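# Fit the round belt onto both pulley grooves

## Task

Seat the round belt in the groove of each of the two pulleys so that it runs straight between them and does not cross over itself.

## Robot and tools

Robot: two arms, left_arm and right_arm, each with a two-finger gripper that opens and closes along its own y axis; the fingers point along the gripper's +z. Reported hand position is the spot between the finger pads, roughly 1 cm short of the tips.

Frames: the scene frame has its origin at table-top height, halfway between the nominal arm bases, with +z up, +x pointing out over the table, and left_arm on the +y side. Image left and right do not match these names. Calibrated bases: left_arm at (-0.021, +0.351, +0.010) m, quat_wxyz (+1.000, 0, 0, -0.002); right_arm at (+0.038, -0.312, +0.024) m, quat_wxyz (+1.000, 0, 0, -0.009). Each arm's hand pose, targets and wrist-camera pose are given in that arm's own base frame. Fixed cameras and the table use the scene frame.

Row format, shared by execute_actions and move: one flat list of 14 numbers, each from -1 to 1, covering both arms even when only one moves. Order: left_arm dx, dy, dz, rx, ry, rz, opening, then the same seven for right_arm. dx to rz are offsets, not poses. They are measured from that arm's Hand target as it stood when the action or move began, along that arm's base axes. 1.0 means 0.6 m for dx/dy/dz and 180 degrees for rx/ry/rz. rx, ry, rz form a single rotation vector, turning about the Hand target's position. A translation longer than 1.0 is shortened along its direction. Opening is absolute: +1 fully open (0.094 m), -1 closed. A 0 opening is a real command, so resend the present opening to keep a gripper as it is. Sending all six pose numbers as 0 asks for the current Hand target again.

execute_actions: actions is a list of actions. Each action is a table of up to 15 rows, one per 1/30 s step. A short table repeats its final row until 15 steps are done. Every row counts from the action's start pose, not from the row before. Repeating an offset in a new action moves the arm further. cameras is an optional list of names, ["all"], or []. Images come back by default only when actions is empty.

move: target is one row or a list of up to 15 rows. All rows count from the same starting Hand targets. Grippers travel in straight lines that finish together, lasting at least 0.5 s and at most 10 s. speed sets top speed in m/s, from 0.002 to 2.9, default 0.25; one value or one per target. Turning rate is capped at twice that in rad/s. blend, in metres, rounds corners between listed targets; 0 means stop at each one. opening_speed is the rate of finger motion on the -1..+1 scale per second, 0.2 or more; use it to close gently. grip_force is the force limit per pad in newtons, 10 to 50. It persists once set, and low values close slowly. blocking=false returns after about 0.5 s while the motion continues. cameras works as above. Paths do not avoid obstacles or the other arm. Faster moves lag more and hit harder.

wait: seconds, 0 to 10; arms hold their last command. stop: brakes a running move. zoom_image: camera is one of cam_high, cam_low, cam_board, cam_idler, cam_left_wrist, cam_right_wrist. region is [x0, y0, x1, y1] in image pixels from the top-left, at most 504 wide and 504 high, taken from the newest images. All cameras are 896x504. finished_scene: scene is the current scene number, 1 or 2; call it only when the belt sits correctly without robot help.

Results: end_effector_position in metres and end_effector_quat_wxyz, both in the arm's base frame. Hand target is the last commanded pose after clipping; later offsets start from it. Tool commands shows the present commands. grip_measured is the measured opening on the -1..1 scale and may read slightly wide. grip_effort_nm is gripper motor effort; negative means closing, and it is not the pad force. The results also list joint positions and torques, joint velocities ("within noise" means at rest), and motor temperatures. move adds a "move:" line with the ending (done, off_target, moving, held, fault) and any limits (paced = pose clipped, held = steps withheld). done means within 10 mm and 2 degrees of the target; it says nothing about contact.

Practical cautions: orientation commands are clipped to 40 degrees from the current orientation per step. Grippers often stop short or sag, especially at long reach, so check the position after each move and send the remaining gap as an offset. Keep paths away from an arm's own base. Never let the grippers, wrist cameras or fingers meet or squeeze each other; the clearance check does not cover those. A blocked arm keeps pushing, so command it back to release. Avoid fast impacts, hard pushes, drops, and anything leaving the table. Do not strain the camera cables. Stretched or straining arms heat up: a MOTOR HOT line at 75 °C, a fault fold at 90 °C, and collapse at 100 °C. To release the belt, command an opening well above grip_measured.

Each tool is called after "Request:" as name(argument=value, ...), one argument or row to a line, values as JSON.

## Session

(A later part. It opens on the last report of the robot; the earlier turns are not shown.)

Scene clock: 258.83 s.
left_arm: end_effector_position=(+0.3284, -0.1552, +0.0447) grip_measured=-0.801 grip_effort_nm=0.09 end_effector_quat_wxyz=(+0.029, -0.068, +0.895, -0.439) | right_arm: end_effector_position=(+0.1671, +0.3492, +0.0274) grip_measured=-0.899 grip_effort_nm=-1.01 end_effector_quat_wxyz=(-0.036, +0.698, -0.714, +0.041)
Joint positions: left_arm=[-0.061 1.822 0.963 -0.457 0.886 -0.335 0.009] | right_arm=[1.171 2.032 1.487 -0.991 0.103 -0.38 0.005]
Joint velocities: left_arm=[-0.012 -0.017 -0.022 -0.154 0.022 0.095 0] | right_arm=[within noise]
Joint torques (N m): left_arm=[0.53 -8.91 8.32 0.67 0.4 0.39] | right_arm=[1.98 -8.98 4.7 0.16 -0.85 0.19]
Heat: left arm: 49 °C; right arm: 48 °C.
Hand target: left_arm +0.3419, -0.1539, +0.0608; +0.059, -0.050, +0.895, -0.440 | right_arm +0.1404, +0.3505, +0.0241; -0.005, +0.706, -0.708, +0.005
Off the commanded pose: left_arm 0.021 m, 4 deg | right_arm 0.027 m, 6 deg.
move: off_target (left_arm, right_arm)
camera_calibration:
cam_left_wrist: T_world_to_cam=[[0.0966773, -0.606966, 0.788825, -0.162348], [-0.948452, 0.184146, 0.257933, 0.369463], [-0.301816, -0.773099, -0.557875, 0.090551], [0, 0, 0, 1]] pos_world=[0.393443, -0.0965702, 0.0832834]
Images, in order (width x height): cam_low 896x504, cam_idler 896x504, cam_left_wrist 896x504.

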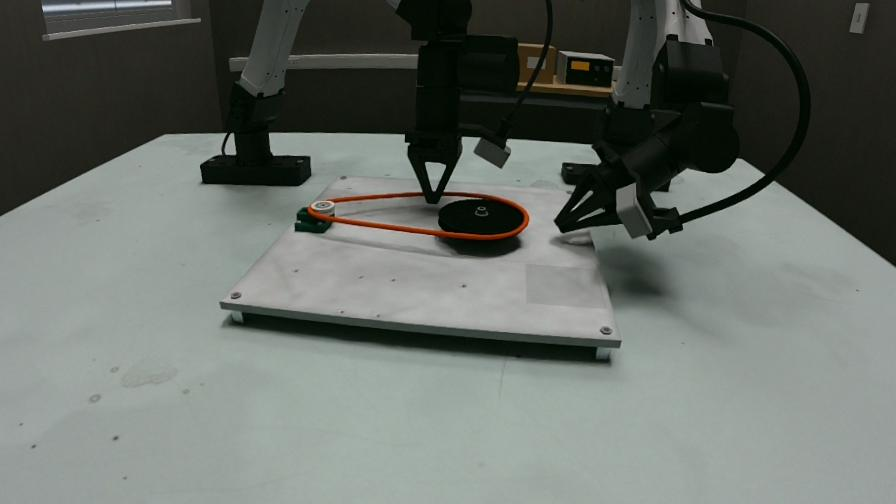

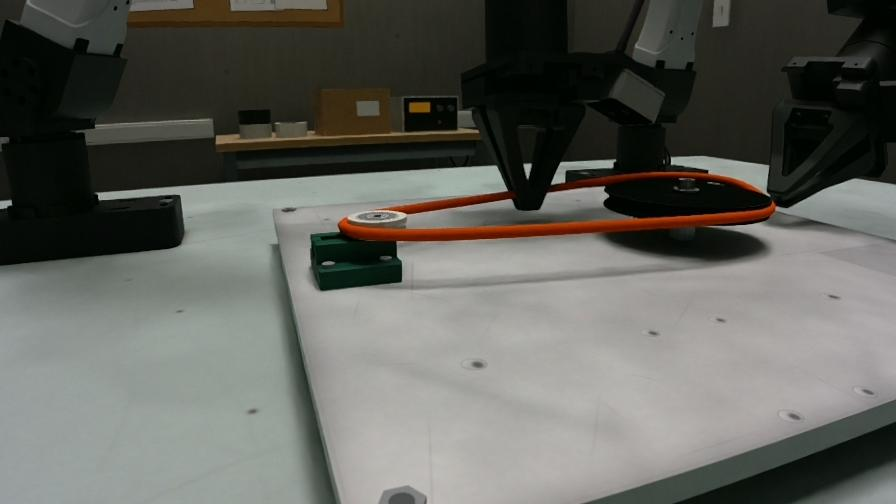

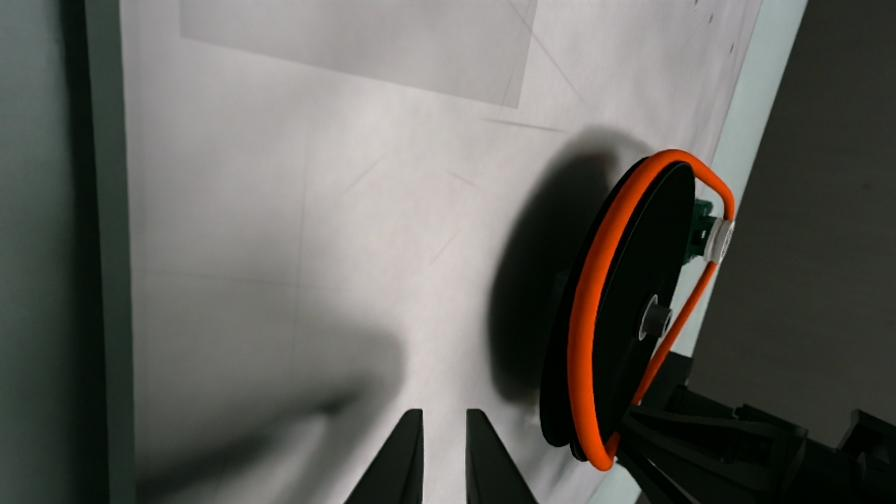

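Request:
move(
  target=[
    [0,0.08,0.08,0,0,0,-0.8,0.035,-0.012,0,0,0,0,-0.96],
    [0,0.1,0.1,0,0,0,-0.8,0.07,-0.03,0.0,0,0,0,-0.96],
  ],
  speed=0.06,
  cameras=["cam_idler","cam_low","cam_right_wrist"],
)

Request:
zoom_image(
  camera="cam_idler",
  region=[560, 130, 830, 280],
)

Request:
zoom_image(
  camera="cam_low",
  region=[340, 120, 620, 300],
)

Request:
zoom_image(
  camera="cam_idler",
  region=[260, 150, 460, 310],
)

Scene clock: 262.53 s.
left_arm: end_effector_position=(+0.3325, -0.0955, +0.1009) grip_measured=-0.801 grip_effort_nm=0.09 end_effector_quat_wxyz=(+0.029, -0.067, +0.898, -0.433) | right_arm: end_effector_position=(+0.1888, +0.3376, +0.0266) grip_measured=-0.899 grip_effort_nm=-1.01 end_effector_quat_wxyz=(-0.022, +0.703, -0.710, +0.012)
Joint positions: left_arm=[0.125 1.792 1.196 -0.955 0.898 -0.034 0.009] | right_arm=[1.077 2.032 1.487 -0.991 0.036 -0.485 0.005]
Joint torques (N m): left_arm=[0.85 -9.2 8.68 0.23 0.69 0.34] | right_arm=[-0.59 -8.58 4.94 0.14 -0.22 0.1]
Heat: left arm: 49 °C; right arm: 48 °C.
Hand target: left_arm +0.3419, -0.0938, +0.1207; +0.059, -0.050, +0.895, -0.440 | right_arm +0.1824, +0.3324, +0.0241; -0.005, +0.706, -0.708, +0.005
Off the commanded pose: left_arm 0.022 m, 4 deg | right_arm 0.008 m, 2 deg.
move: off_target (left_arm)
camera_calibration:
cam_right_wrist: T_world_to_cam=[[0.998668, -0.00911624, 0.0507767, -0.184788], [-0.0289533, -0.913676, 0.405411, 0.341861], [0.0426976, -0.406341, -0.912723, 0.244322], [0, 0, 0, 1]] pos_world=[0.184008, 0.409943, 0.0937868]
Images, in order (width x height): cam_low 896x504, cam_idler 896x504, cam_right_wrist 896x504.

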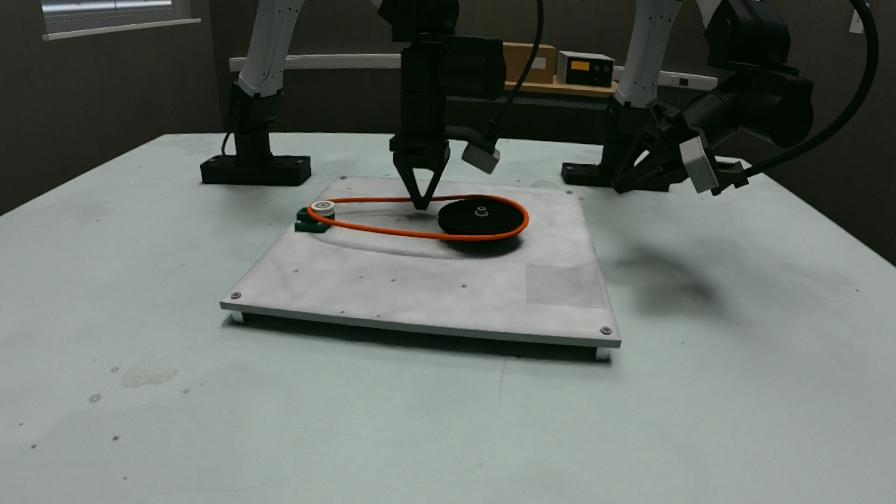

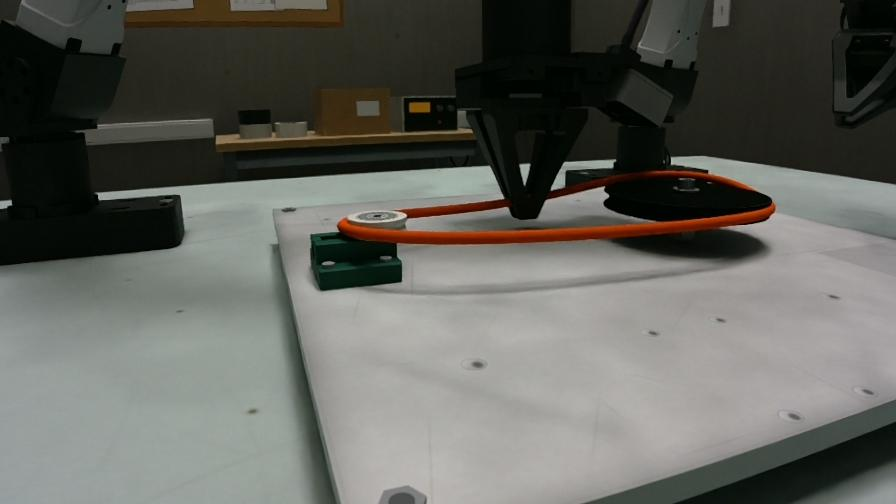

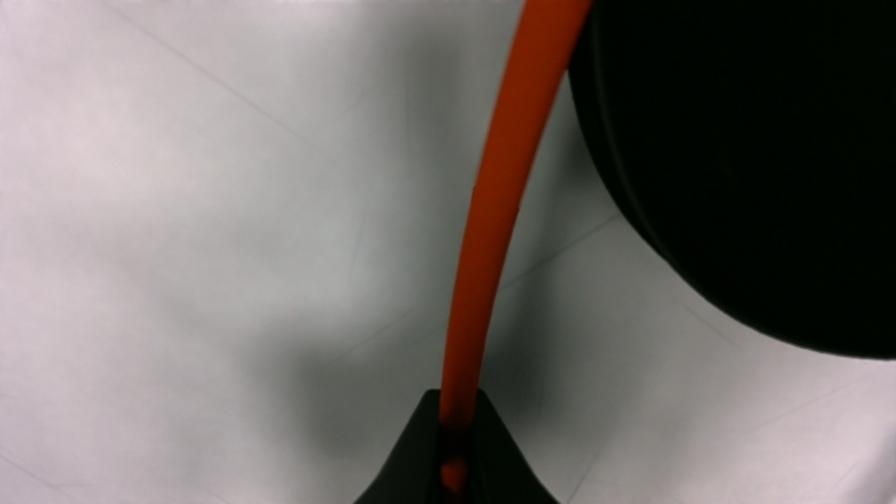

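Scaled by 1.867 from the camera's 896x504 image, which has a finer 1280x720 frame.

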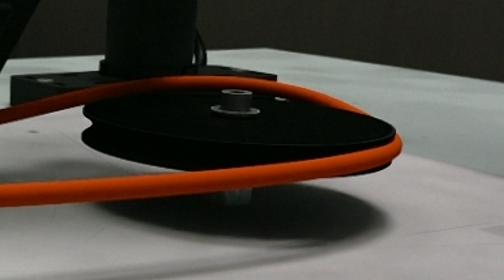

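Scaled by 1.800 from the camera's 896x504 image, which has a finer 1280x720 frame.

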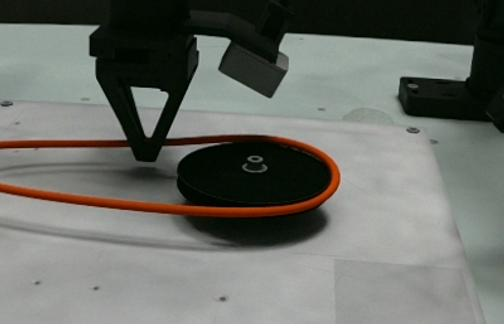

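Scaled by 2.520 from the camera's 896x504 image, which has a finer 1280x720 frame.

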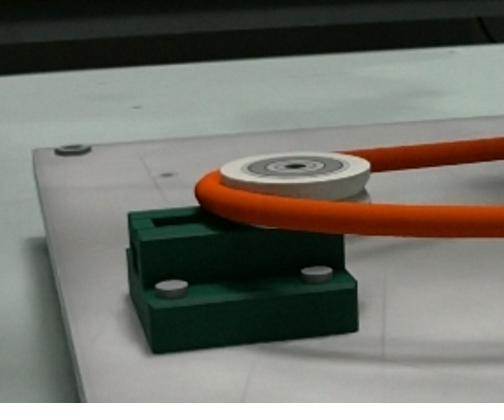

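Request:
zoom_image(
  camera="cam_low",
  region=[430, 180, 540, 250],
)

Request:
zoom_image(
  camera="cam_idler",
  region=[590, 155, 790, 240],
)

Scaled by 4.582 from the camera's 896x504 image, which has a finer 1280x720 frame.

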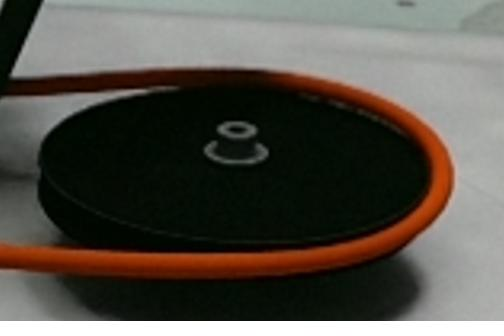

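Scaled by 2.520 from the camera's 896x504 image, which has a finer 1280x720 frame.

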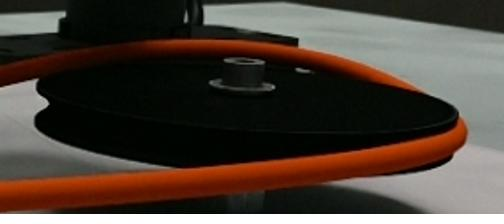

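Request:
move(
  target=[
    [0,0.03,0.05,0,0,0,-0.8,-0.01,0.0,-0.025,0.05,0,0,-0.96],
    [0,0.03,0.05,0,0,0,-0.8,0.0,-0.01,-0.025,0.06,0,0,-0.96],
  ],
  speed=0.05,
  cameras=["cam_idler","cam_low"],
)

Request:
zoom_image(
  camera="cam_low",
  region=[430, 180, 540, 250],
)

Request:
zoom_image(
  camera="cam_idler",
  region=[590, 155, 790, 240],
)

Scene clock: 266.97 s.
left_arm: end_effector_position=(+0.3342, -0.0780, +0.1322) grip_measured=-0.801 grip_effort_nm=0.09 end_effector_quat_wxyz=(+0.030, -0.065, +0.898, -0.434) | right_arm: end_effector_position=(+0.1858, +0.3316, +0.0190) grip_measured=-0.899 grip_effort_nm=-1.01 end_effector_quat_wxyz=(-0.080, +0.701, -0.707, -0.058)
Joint positions: left_arm=[0.179 1.792 1.324 -1.151 0.9 0.058 0.009] | right_arm=[1.027 1.893 1.238 -0.731 -0.073 -0.529 0.005]
Joint torques (N m): left_arm=[0.96 -8.9 8.8 0.11 0.7 0.33] | right_arm=[-0.85 -7.12 3.43 0.93 -0.14 0]
Heat: left arm: 49 °C; right arm: 48 °C.
Hand target: left_arm +0.3419, -0.0759, +0.1506; +0.059, -0.050, +0.895, -0.440 | right_arm +0.1825, +0.3265, +0.0091; -0.071, +0.702, -0.706, -0.062
Off the commanded pose: left_arm 0.020 m, 4 deg | right_arm 0.012 m, 1 deg.
move: off_target (left_arm, right_arm)
Images, in order (width x height): cam_low 896x504, cam_idler 896x504.

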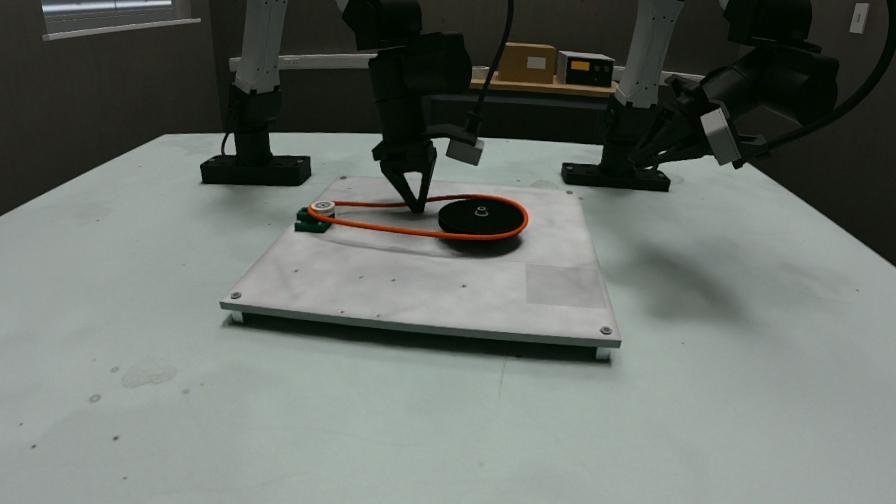

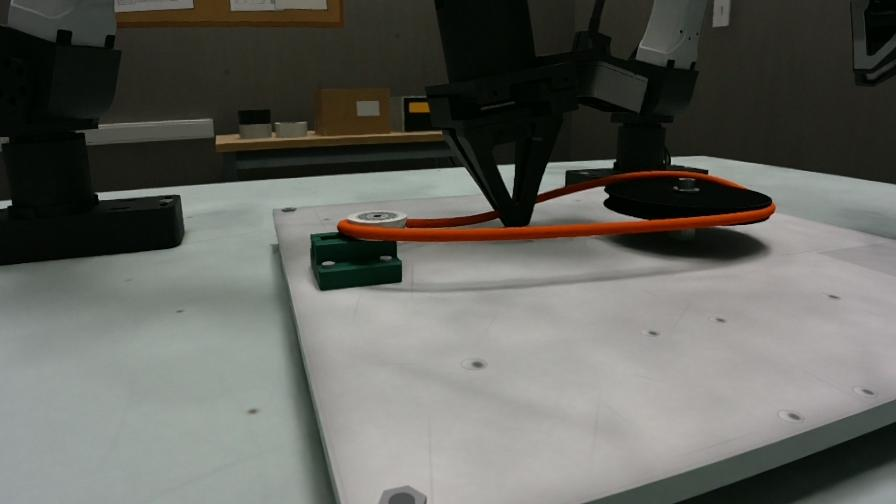

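Scaled by 4.582 from the camera's 896x504 image, which has a finer 1280x720 frame.

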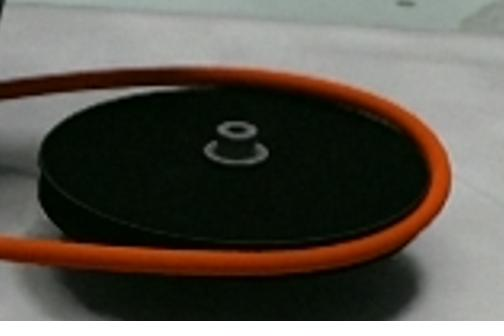

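Scaled by 2.520 from the camera's 896x504 image, which has a finer 1280x720 frame.

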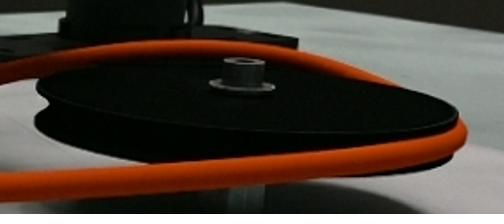

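Request:
move(
  target=[
    [0,0.03,0.05,0,0,0,-0.8,-0.02,0.01,0.025,-0.16,0,0,-0.96],
  ],
  speed=0.08,
  cameras=["cam_idler","cam_low"],
)

Request:
zoom_image(
  camera="cam_low",
  region=[430, 180, 540, 250],
)

Request:
zoom_image(
  camera="cam_idler",
  region=[590, 155, 790, 240],
)

Scene clock: 271.47 s.
left_arm: end_effector_position=(+0.3354, -0.0603, +0.1695) grip_measured=-0.801 grip_effort_nm=0.09 end_effector_quat_wxyz=(+0.041, -0.059, +0.898, -0.435) | right_arm: end_effector_position=(+0.1785, +0.3342, +0.0270) grip_measured=-0.899 grip_effort_nm=-1.01 end_effector_quat_wxyz=(+0.086, +0.698, -0.702, +0.113)
Joint positions: left_arm=[0.234 1.792 1.471 -1.344 0.9 0.148 0.009] | right_arm=[1.148 2.271 1.833 -1.377 0.149 -0.398 0.005]
Joint torques (N m): left_arm=[0.98 -6.99 8.84 0.03 0.68 0.32] | right_arm=[0.77 -8.01 6.52 -0.59 0.02 0.18]
Heat: left arm: 49 °C; right arm: 48 °C.
Hand target: left_arm +0.3419, -0.0578, +0.1807; +0.059, -0.050, +0.895, -0.440 | right_arm +0.1705, +0.3324, +0.0240; +0.106, +0.698, -0.699, +0.116
Off the commanded pose: left_arm 0.013 m, 2 deg | right_arm 0.009 m, 2 deg.
move: off_target (left_arm)
Images, in order (width x height): cam_low 896x504, cam_idler 896x504.

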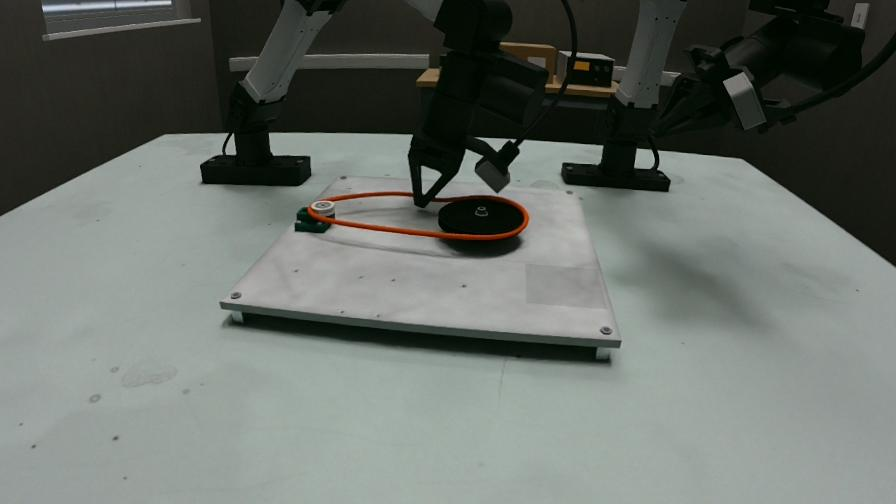

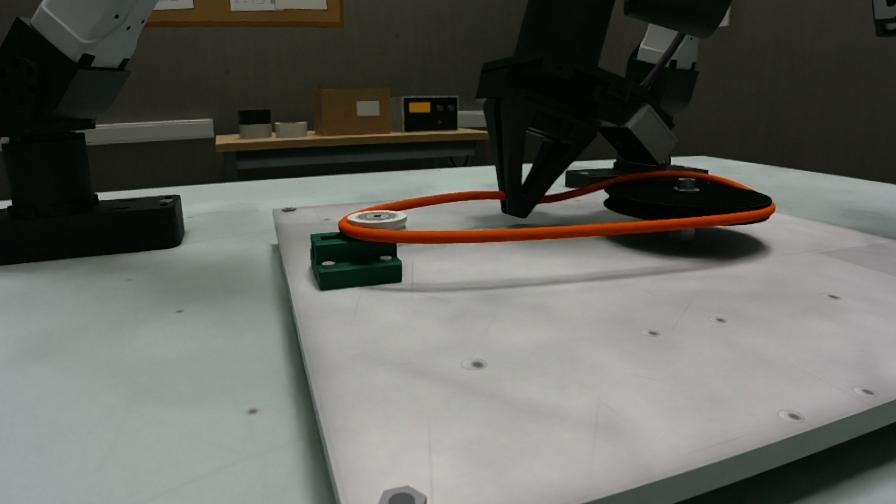

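Scaled by 4.582 from the camera's 896x504 image, which has a finer 1280x720 frame.

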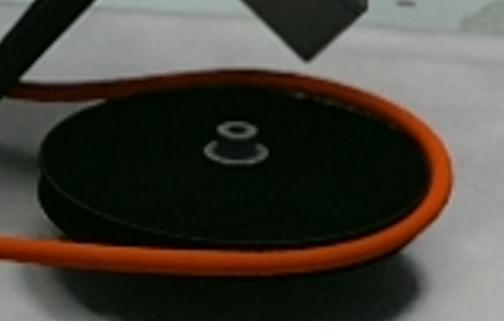

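Scaled by 2.520 from the camera's 896x504 image, which has a finer 1280x720 frame.

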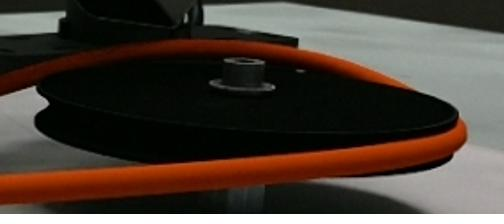

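Request:
move(
  target=[
    [0,0,0,0,0,0,-0.8,-0.05,0.03,0,0,0,0,-0.96],
    [0,0,0,0,0,0,-0.8,-0.06,0.07,-0.025,0,0,0,-0.96],
  ],
  speed=0.08,
  cameras=["cam_idler","cam_low","cam_right_wrist"],
)

Request:
zoom_image(
  camera="cam_low",
  region=[430, 180, 540, 250],
)

Request:
zoom_image(
  camera="cam_idler",
  region=[590, 155, 790, 240],
)

Scene clock: 274.40 s.
left_arm: end_effector_position=(+0.3353, -0.0603, +0.1695) grip_measured=-0.801 grip_effort_nm=0.09 end_effector_quat_wxyz=(+0.041, -0.059, +0.898, -0.435) | right_arm: end_effector_position=(+0.1666, +0.3702, +0.0225) grip_measured=-0.899 grip_effort_nm=-1.00 end_effector_quat_wxyz=(+0.062, +0.690, -0.707, +0.145)
Joint positions: left_arm=[0.234 1.792 1.471 -1.344 0.9 0.148 0.009] | right_arm=[1.234 2.393 2.021 -1.442 0.203 -0.288 0.005]
Joint torques (N m): left_arm=[0.99 -6.99 8.84 0.02 0.68 0.32] | right_arm=[3.06 -7.83 6.09 -0.5 -0.84 0.18]
Heat: left arm: 49 °C; right arm: 47 °C.
Hand target: left_arm +0.3419, -0.0578, +0.1807; +0.059, -0.050, +0.895, -0.440 | right_arm +0.1344, +0.3745, +0.0090; +0.106, +0.698, -0.699, +0.116
Off the commanded pose: left_arm 0.013 m, 2 deg | right_arm 0.035 m, 6 deg.
move: off_target (left_arm, right_arm)
camera_calibration:
cam_right_wrist: T_world_to_cam=[[0.992621, -0.00485869, 0.12116, -0.164325], [-0.0840551, -0.74774, 0.65865, 0.314748], [0.0873959, -0.663974, -0.742631, 0.338832], [0, 0, 0, 1]] pos_world=[0.159957, 0.459527, 0.0642281]
Images, in order (width x height): cam_low 896x504, cam_idler 896x504, cam_right_wrist 896x504.

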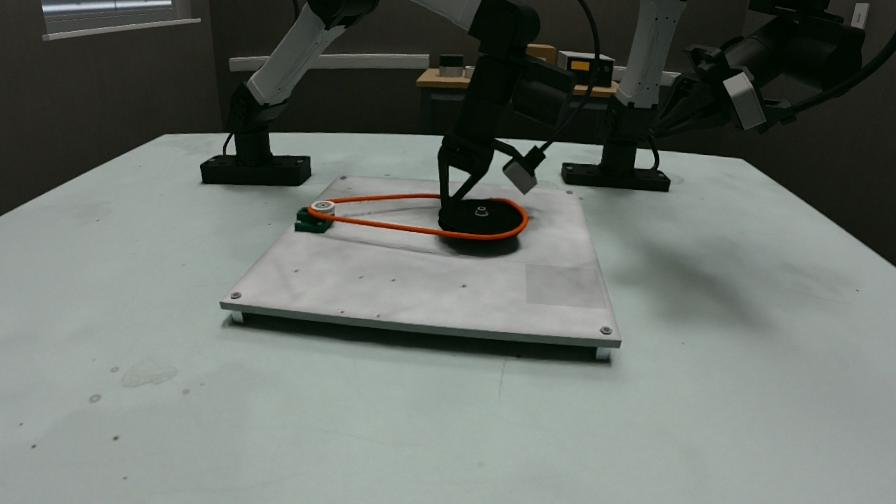

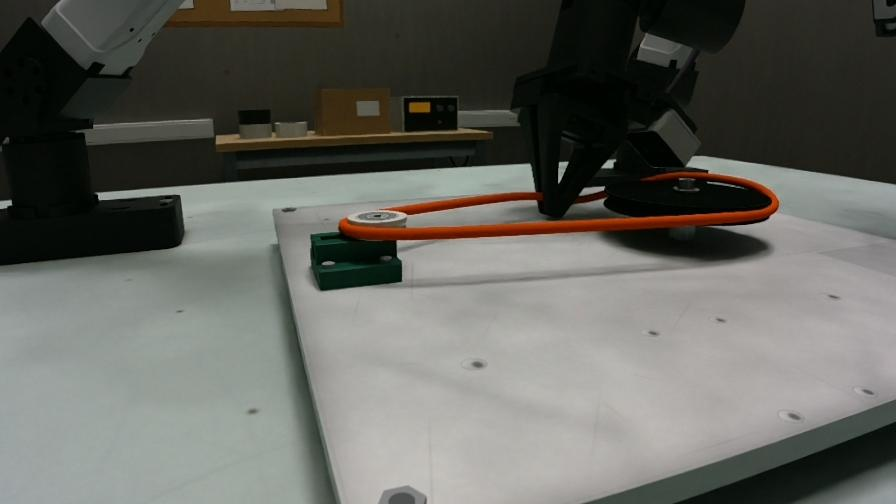

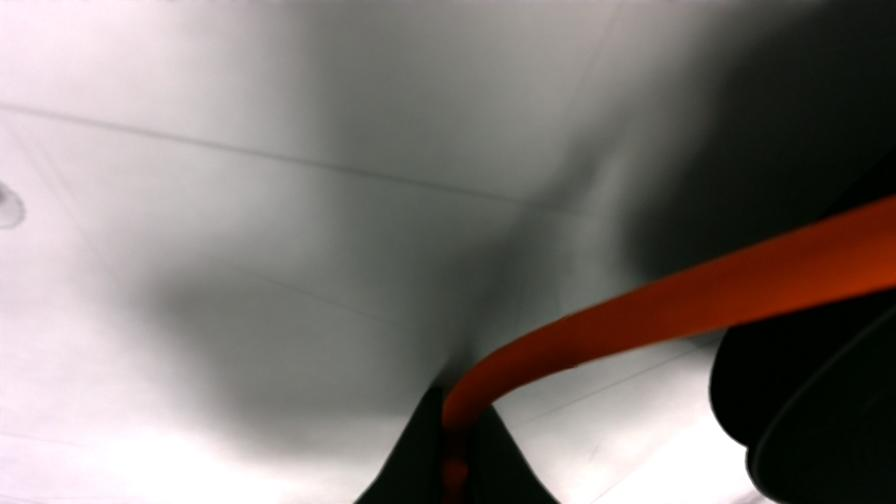

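Scaled by 4.582 from the camera's 896x504 image, which has a finer 1280x720 frame.

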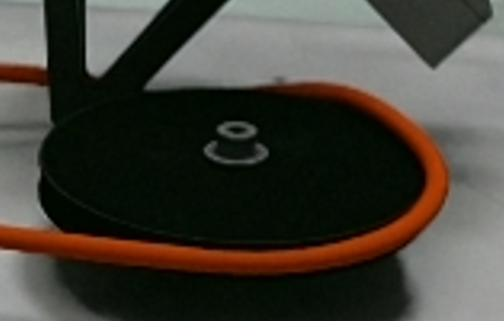

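Scaled by 2.520 from the camera's 896x504 image, which has a finer 1280x720 frame.

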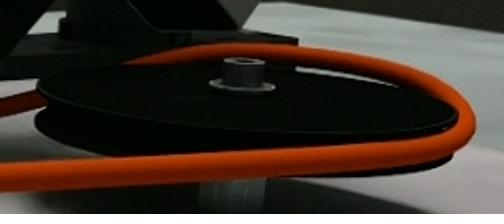

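Request:
move(
  target=[
    [0,0,0,0,0,0,-0.8,-0.01,-0.06,0.0,0.0,0,0,-0.96],
    [0,0,0,0,0,0,-0.8,0.04,-0.075,0.01,0.05,0,0,-0.96],
  ],
  speed=0.08,
  cameras=["cam_idler","cam_low","cam_right_wrist"],
)

Request:
zoom_image(
  camera="cam_low",
  region=[430, 180, 540, 250],
)

Request:
zoom_image(
  camera="cam_idler",
  region=[590, 155, 790, 240],
)

Scene clock: 277.70 s.
left_arm: end_effector_position=(+0.3353, -0.0603, +0.1695) grip_measured=-0.801 grip_effort_nm=0.09 end_effector_quat_wxyz=(+0.041, -0.059, +0.898, -0.435) | right_arm: end_effector_position=(+0.1730, +0.3351, +0.0201) grip_measured=-0.899 grip_effort_nm=-1.01 end_effector_quat_wxyz=(+0.025, +0.701, -0.708, +0.084)
Joint positions: left_arm=[0.234 1.792 1.471 -1.344 0.9 0.148 0.009] | right_arm=[1.158 2.135 1.608 -1.152 0.139 -0.395 0.005]
Joint torques (N m): left_arm=[0.99 -6.99 8.84 0.02 0.68 0.33] | right_arm=[-0.09 -9.68 3.1 0 -0.53 0.08]
Heat: left arm: 48 °C; right arm: 48 °C.
Hand target: left_arm +0.3419, -0.0578, +0.1807; +0.059, -0.050, +0.895, -0.440 | right_arm +0.1583, +0.3295, +0.0151; +0.051, +0.704, -0.705, +0.060
Off the commanded pose: left_arm 0.013 m, 2 deg | right_arm 0.016 m, 4 deg.
move: off_target (left_arm, right_arm)
camera_calibration:
cam_right_wrist: T_world_to_cam=[[0.996165, -0.00235851, 0.0874659, -0.171313], [-0.0503852, -0.832724, 0.551392, 0.315492], [0.0715345, -0.553684, -0.829649, 0.280755], [0, 0, 0, 1]] pos_world=[0.166468, 0.417763, 0.0739524]
Images, in order (width x height): cam_low 896x504, cam_idler 896x504, cam_right_wrist 896x504.

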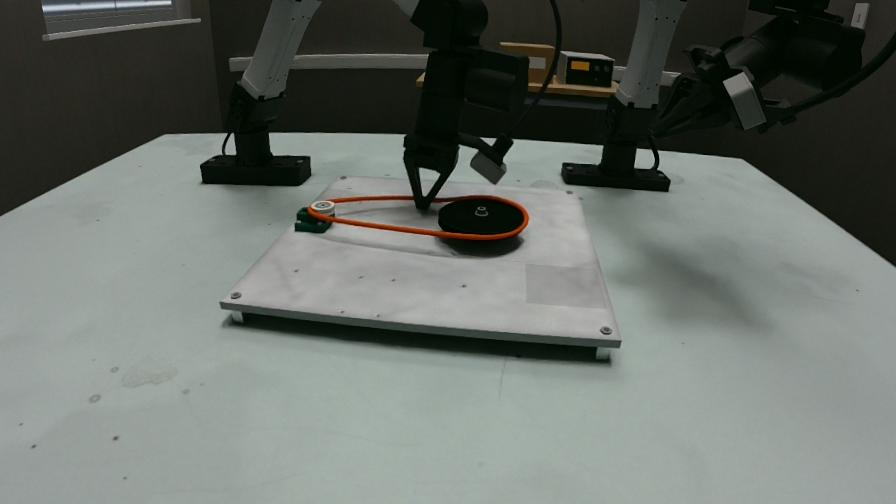

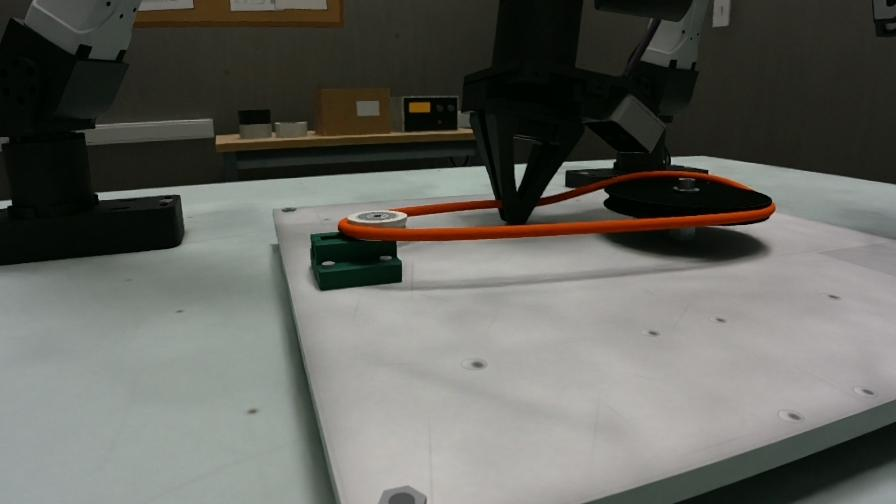

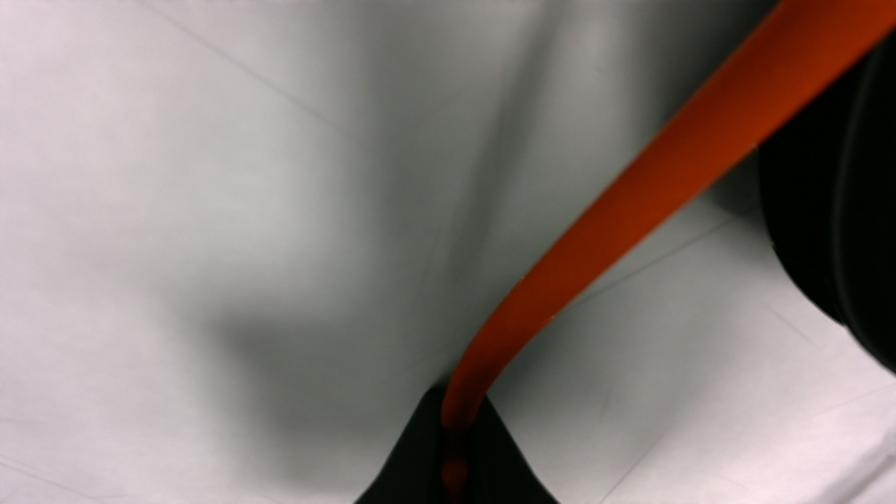

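Scaled by 4.582 from the camera's 896x504 image, which has a finer 1280x720 frame.

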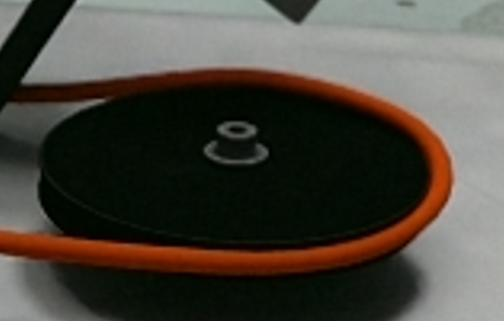

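Scaled by 2.520 from the camera's 896x504 image, which has a finer 1280x720 frame.

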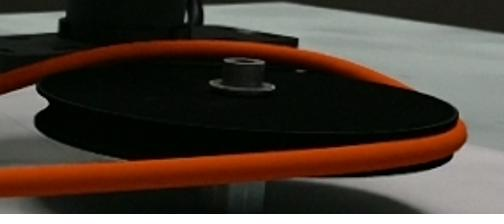

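Request:
move(
  target=[
    [-0.11,-0.1,-0.05,0,0,0,-0.97,0.0,0.01,0.02,0,0,0,-0.96],
    [-0.11,-0.26,-0.1,0,0,0,-0.97,0,0.01,0.02,0,0,0,-0.96],
  ],
  speed=0.15,
  cameras=["cam_idler","cam_low","cam_left_wrist"],
)

Request:
zoom_image(
  camera="cam_idler",
  region=[560, 100, 830, 270],
)

Request:
zoom_image(
  camera="cam_low",
  region=[400, 140, 600, 260],
)

Scene clock: 282.77 s.
left_arm: end_effector_position=(+0.2755, -0.2124, +0.1179) grip_measured=-0.968 grip_effort_nm=-0.10 end_effector_quat_wxyz=(+0.047, -0.053, +0.895, -0.439) | right_arm: end_effector_position=(+0.1732, +0.3367, +0.0232) grip_measured=-0.899 grip_effort_nm=-1.01 end_effector_quat_wxyz=(+0.024, +0.701, -0.708, +0.083)
Joint positions: left_arm=[-0.293 1.459 0.863 -0.452 0.791 -0.633 0.002] | right_arm=[1.158 2.135 1.621 -1.163 0.136 -0.395 0.005]
Joint torques (N m): left_arm=[-0.72 -6.56 5.39 1.35 0.23 0.03] | right_arm=[0.38 -9.51 6.61 -0.47 -0.53 0.04]
Heat: left arm: 48 °C; right arm: 48 °C.
Hand target: left_arm +0.2759, -0.2138, +0.1207; +0.059, -0.050, +0.895, -0.440 | right_arm +0.1584, +0.3356, +0.0271; +0.050, +0.704, -0.706, +0.060
Off the commanded pose: left_arm 0.003 m, 1 deg | right_arm 0.015 m, 4 deg.
move: off_target (right_arm)
camera_calibration:
cam_left_wrist: T_world_to_cam=[[0.0522815, -0.610755, 0.790092, -0.23843], [-0.957361, 0.194446, 0.21366, 0.320871], [-0.284124, -0.767573, -0.574547, 0.0693701], [0, 0, 0, 1]] pos_world=[0.339365, -0.154768, 0.159681]
Images, in order (width x height): cam_low 896x504, cam_idler 896x504, cam_left_wrist 896x504.

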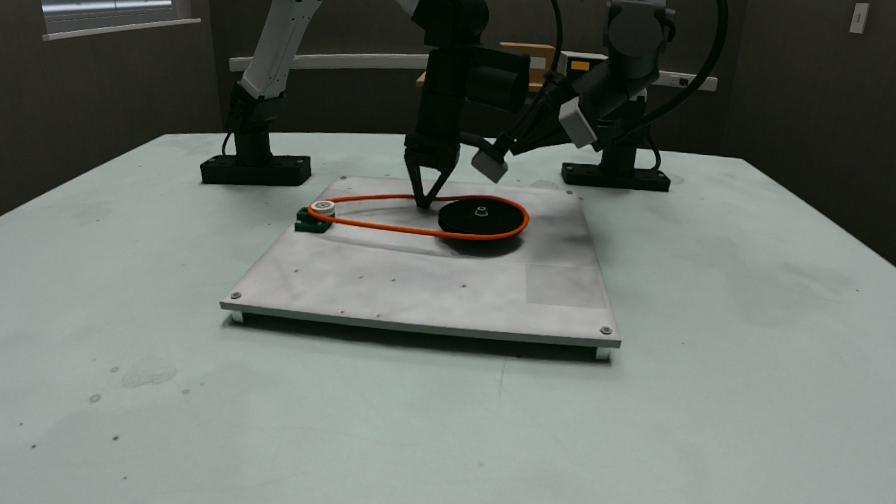

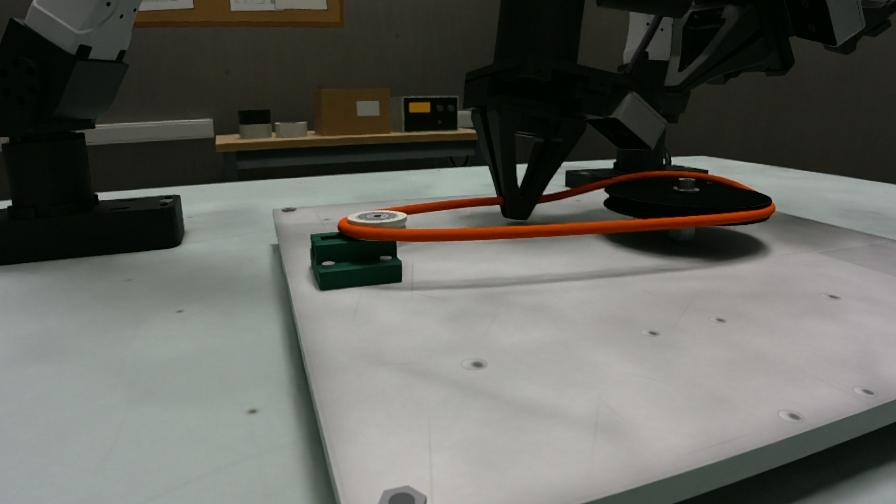

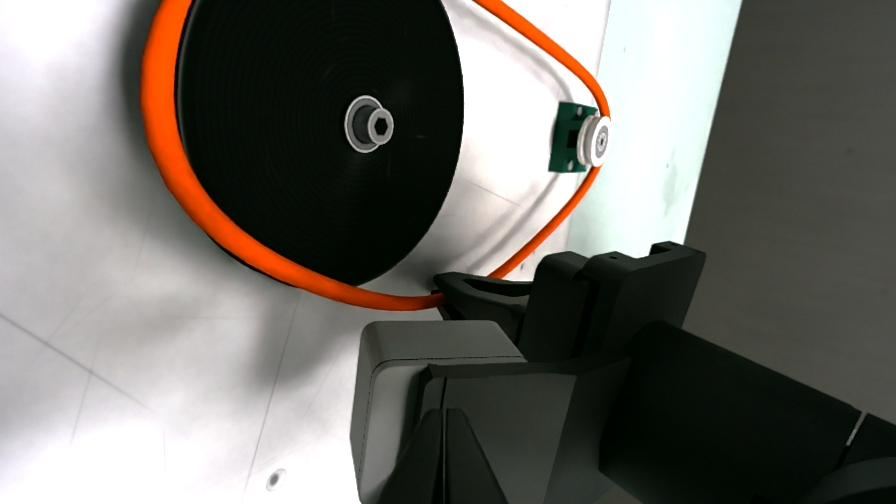

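Scaled by 1.867 from the camera's 896x504 image, which has a finer 1280x720 frame.

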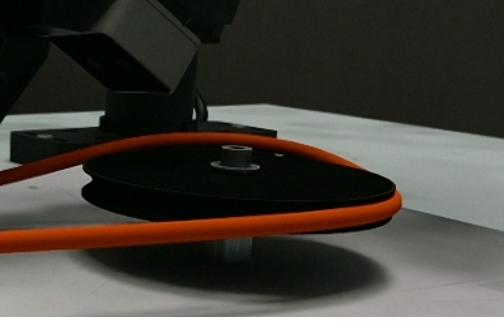

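Scaled by 2.520 from the camera's 896x504 image, which has a finer 1280x720 frame.

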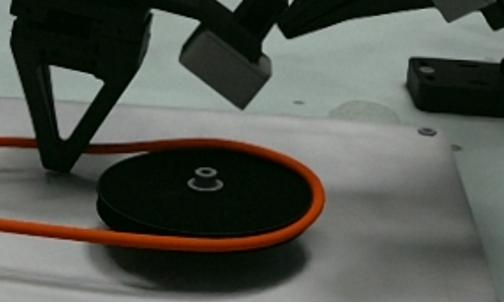

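Request:
move(
  target=[
    [0.02,0.16,0.06,0,0,0,-0.97,0,0.0,-0.035,-0.04,0,0,-0.96],
    [0.02,0.16,0.06,0,0,0,-0.97,0.03,-0.02,-0.035,-0.08,0,0,-0.96],
  ],
  speed=0.1,
  cameras=["cam_idler","cam_left_wrist"],
)

Request:
zoom_image(
  camera="cam_idler",
  region=[560, 130, 830, 280],
)

Scene clock: 286.53 s.
left_arm: end_effector_position=(+0.2795, -0.1181, +0.1451) grip_measured=-0.968 grip_effort_nm=-0.10 end_effector_quat_wxyz=(+0.043, -0.061, +0.899, -0.432) | right_arm: end_effector_position=(+0.1789, +0.3374, +0.0215) grip_measured=-0.899 grip_effort_nm=-1.01 end_effector_quat_wxyz=(+0.100, +0.698, -0.697, +0.133)
Joint positions: left_arm=[0.062 1.496 1.057 -1.001 0.891 -0.136 0.002] | right_arm=[1.162 2.334 1.905 -1.429 0.173 -0.386 0.005]
Joint torques (N m): left_arm=[0.77 -4.62 9.25 0.43 0.68 0.32] | right_arm=[-1.11 -6.35 4.78 -0.66 0.12 0.11]
Heat: left arm: 48 °C; right arm: 48 °C.
Hand target: left_arm +0.2879, -0.1179, +0.1567; +0.059, -0.050, +0.895, -0.440 | right_arm +0.1764, +0.3236, +0.0062; +0.138, +0.692, -0.692, +0.148
Off the commanded pose: left_arm 0.014 m, 2 deg | right_arm 0.021 m, 5 deg.
move: off_target (left_arm, right_arm)
camera_calibration:
cam_left_wrist: T_world_to_cam=[[0.0718156, -0.622024, 0.779698, -0.207808], [-0.956055, 0.179854, 0.231542, 0.295797], [-0.284256, -0.762062, -0.581773, 0.160233], [0, 0, 0, 1]] pos_world=[0.343269, -0.0603543, 0.186757]
Images, in order (width x height): cam_idler 896x504, cam_left_wrist 896x504.

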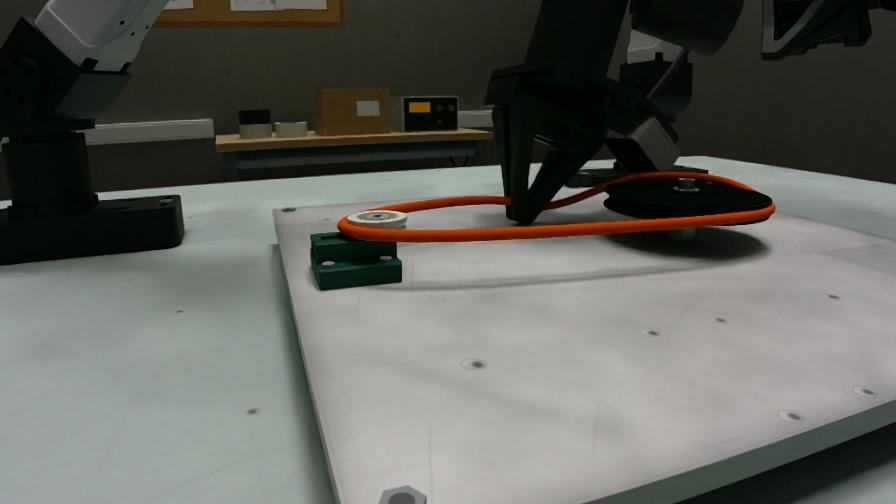

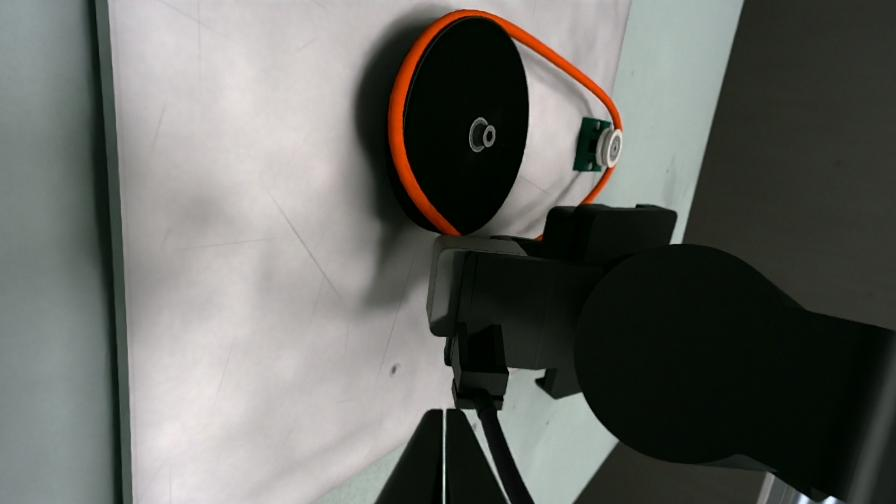

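Scaled by 1.867 from the camera's 896x504 image, which has a finer 1280x720 frame.

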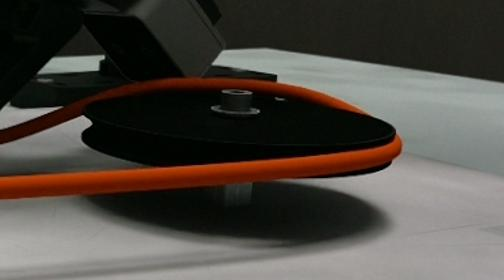

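Request:
move(
  target=[
    [0,0.15,0.05,0,0,0,-0.97,-0.07,0.03,0.0,0,0,0,-0.96],
    [0,0.15,0.05,0,0,0,-0.97,-0.09,0.12,0.005,0,0,0,-0.96],
    [0,0.15,0.05,0,0,0,-0.97,-0.02,0.13,0.01,0.06,0,0,-0.96],
  ],
  speed=0.09,
  cameras=["cam_idler","cam_low","cam_right_wrist"],
)

Request:
zoom_image(
  camera="cam_idler",
  region=[560, 130, 830, 280],
)

Request:
zoom_image(
  camera="cam_low",
  region=[430, 160, 560, 250],
)

Scene clock: 291.87 s.
left_arm: end_effector_position=(+0.2834, -0.0320, +0.1808) grip_measured=-0.968 grip_effort_nm=-0.10 end_effector_quat_wxyz=(+0.048, -0.060, +0.892, -0.445) | right_arm: end_effector_position=(+0.1748, +0.3840, +0.0214) grip_measured=-0.899 grip_effort_nm=-1.01 end_effector_quat_wxyz=(+0.080, +0.698, -0.700, +0.131)
Joint positions: left_arm=[0.386 1.679 1.36 -1.526 0.9 0.385 0.002] | right_arm=[1.213 2.5 2.209 -1.538 0.17 -0.333 0.005]
Joint torques (N m): left_arm=[0.66 -5.52 8.5 -0.31 0.41 0.34] | right_arm=[0.12 -10.93 4.75 0.4 -0.68 -0.04]
Heat: left arm: 47 °C; right arm: 48 °C.
Hand target: left_arm +0.2879, -0.0279, +0.1867; +0.059, -0.050, +0.895, -0.440 | right_arm +0.1644, +0.4014, +0.0120; +0.073, +0.702, -0.703, +0.083
Off the commanded pose: left_arm 0.008 m, 2 deg | right_arm 0.022 m, 6 deg.
move: off_target (right_arm)
camera_calibration:
cam_right_wrist: T_world_to_cam=[[0.99723, 0.00945146, 0.0737824, -0.177636], [-0.0422191, -0.744733, 0.666025, 0.317836], [0.0612432, -0.667295, -0.742271, 0.35237], [0, 0, 0, 1]] pos_world=[0.168982, 0.473516, 0.0629736]
Images, in order (width x height): cam_low 896x504, cam_idler 896x504, cam_right_wrist 896x504.

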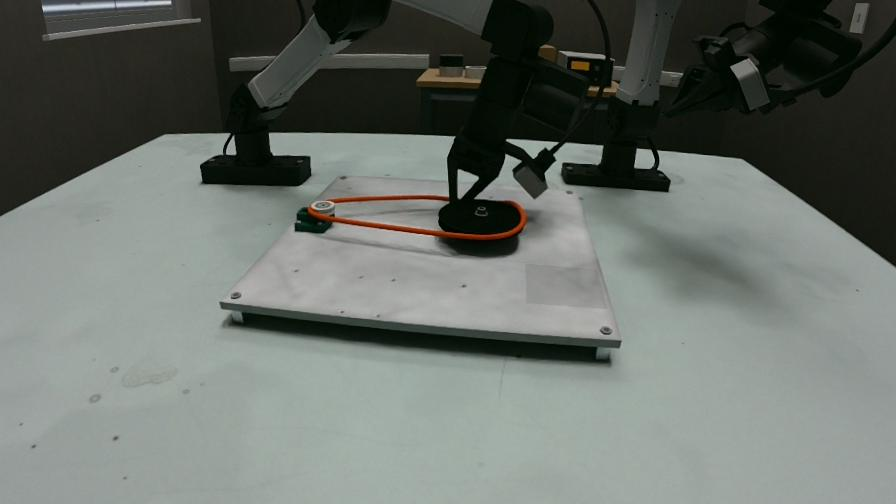

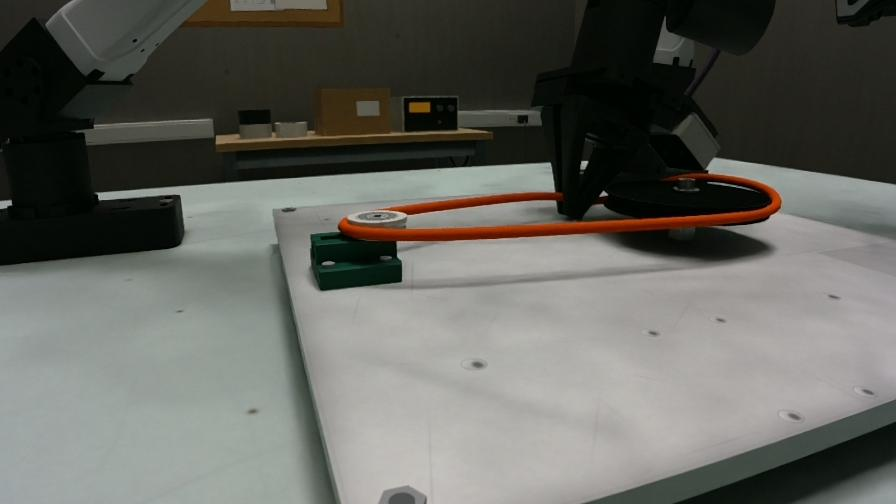

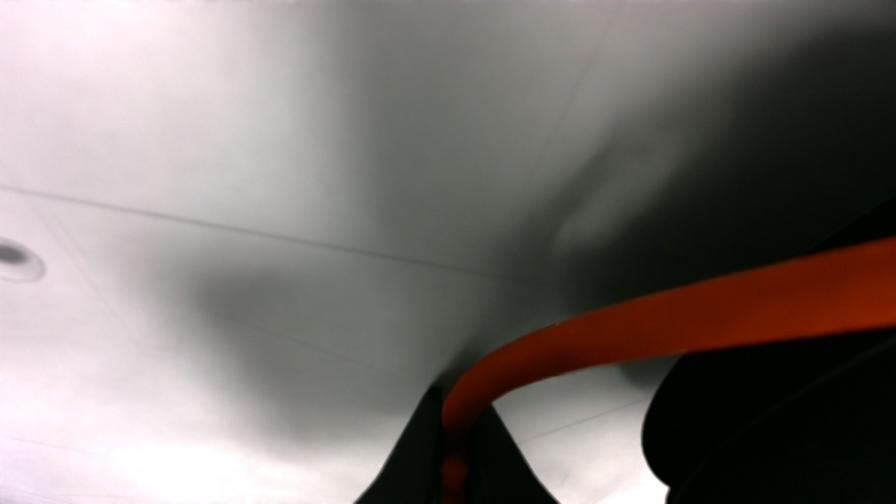

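Scaled by 1.867 from the camera's 896x504 image, which has a finer 1280x720 frame.

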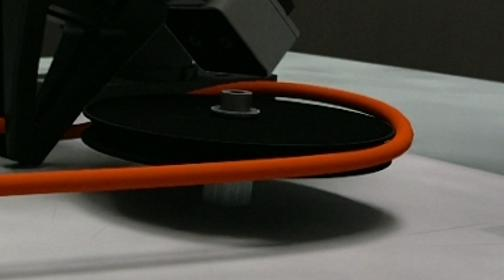

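Scaled by 3.877 from the camera's 896x504 image, which has a finer 1280x720 frame.

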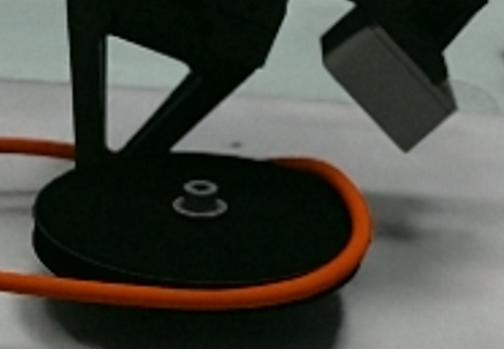

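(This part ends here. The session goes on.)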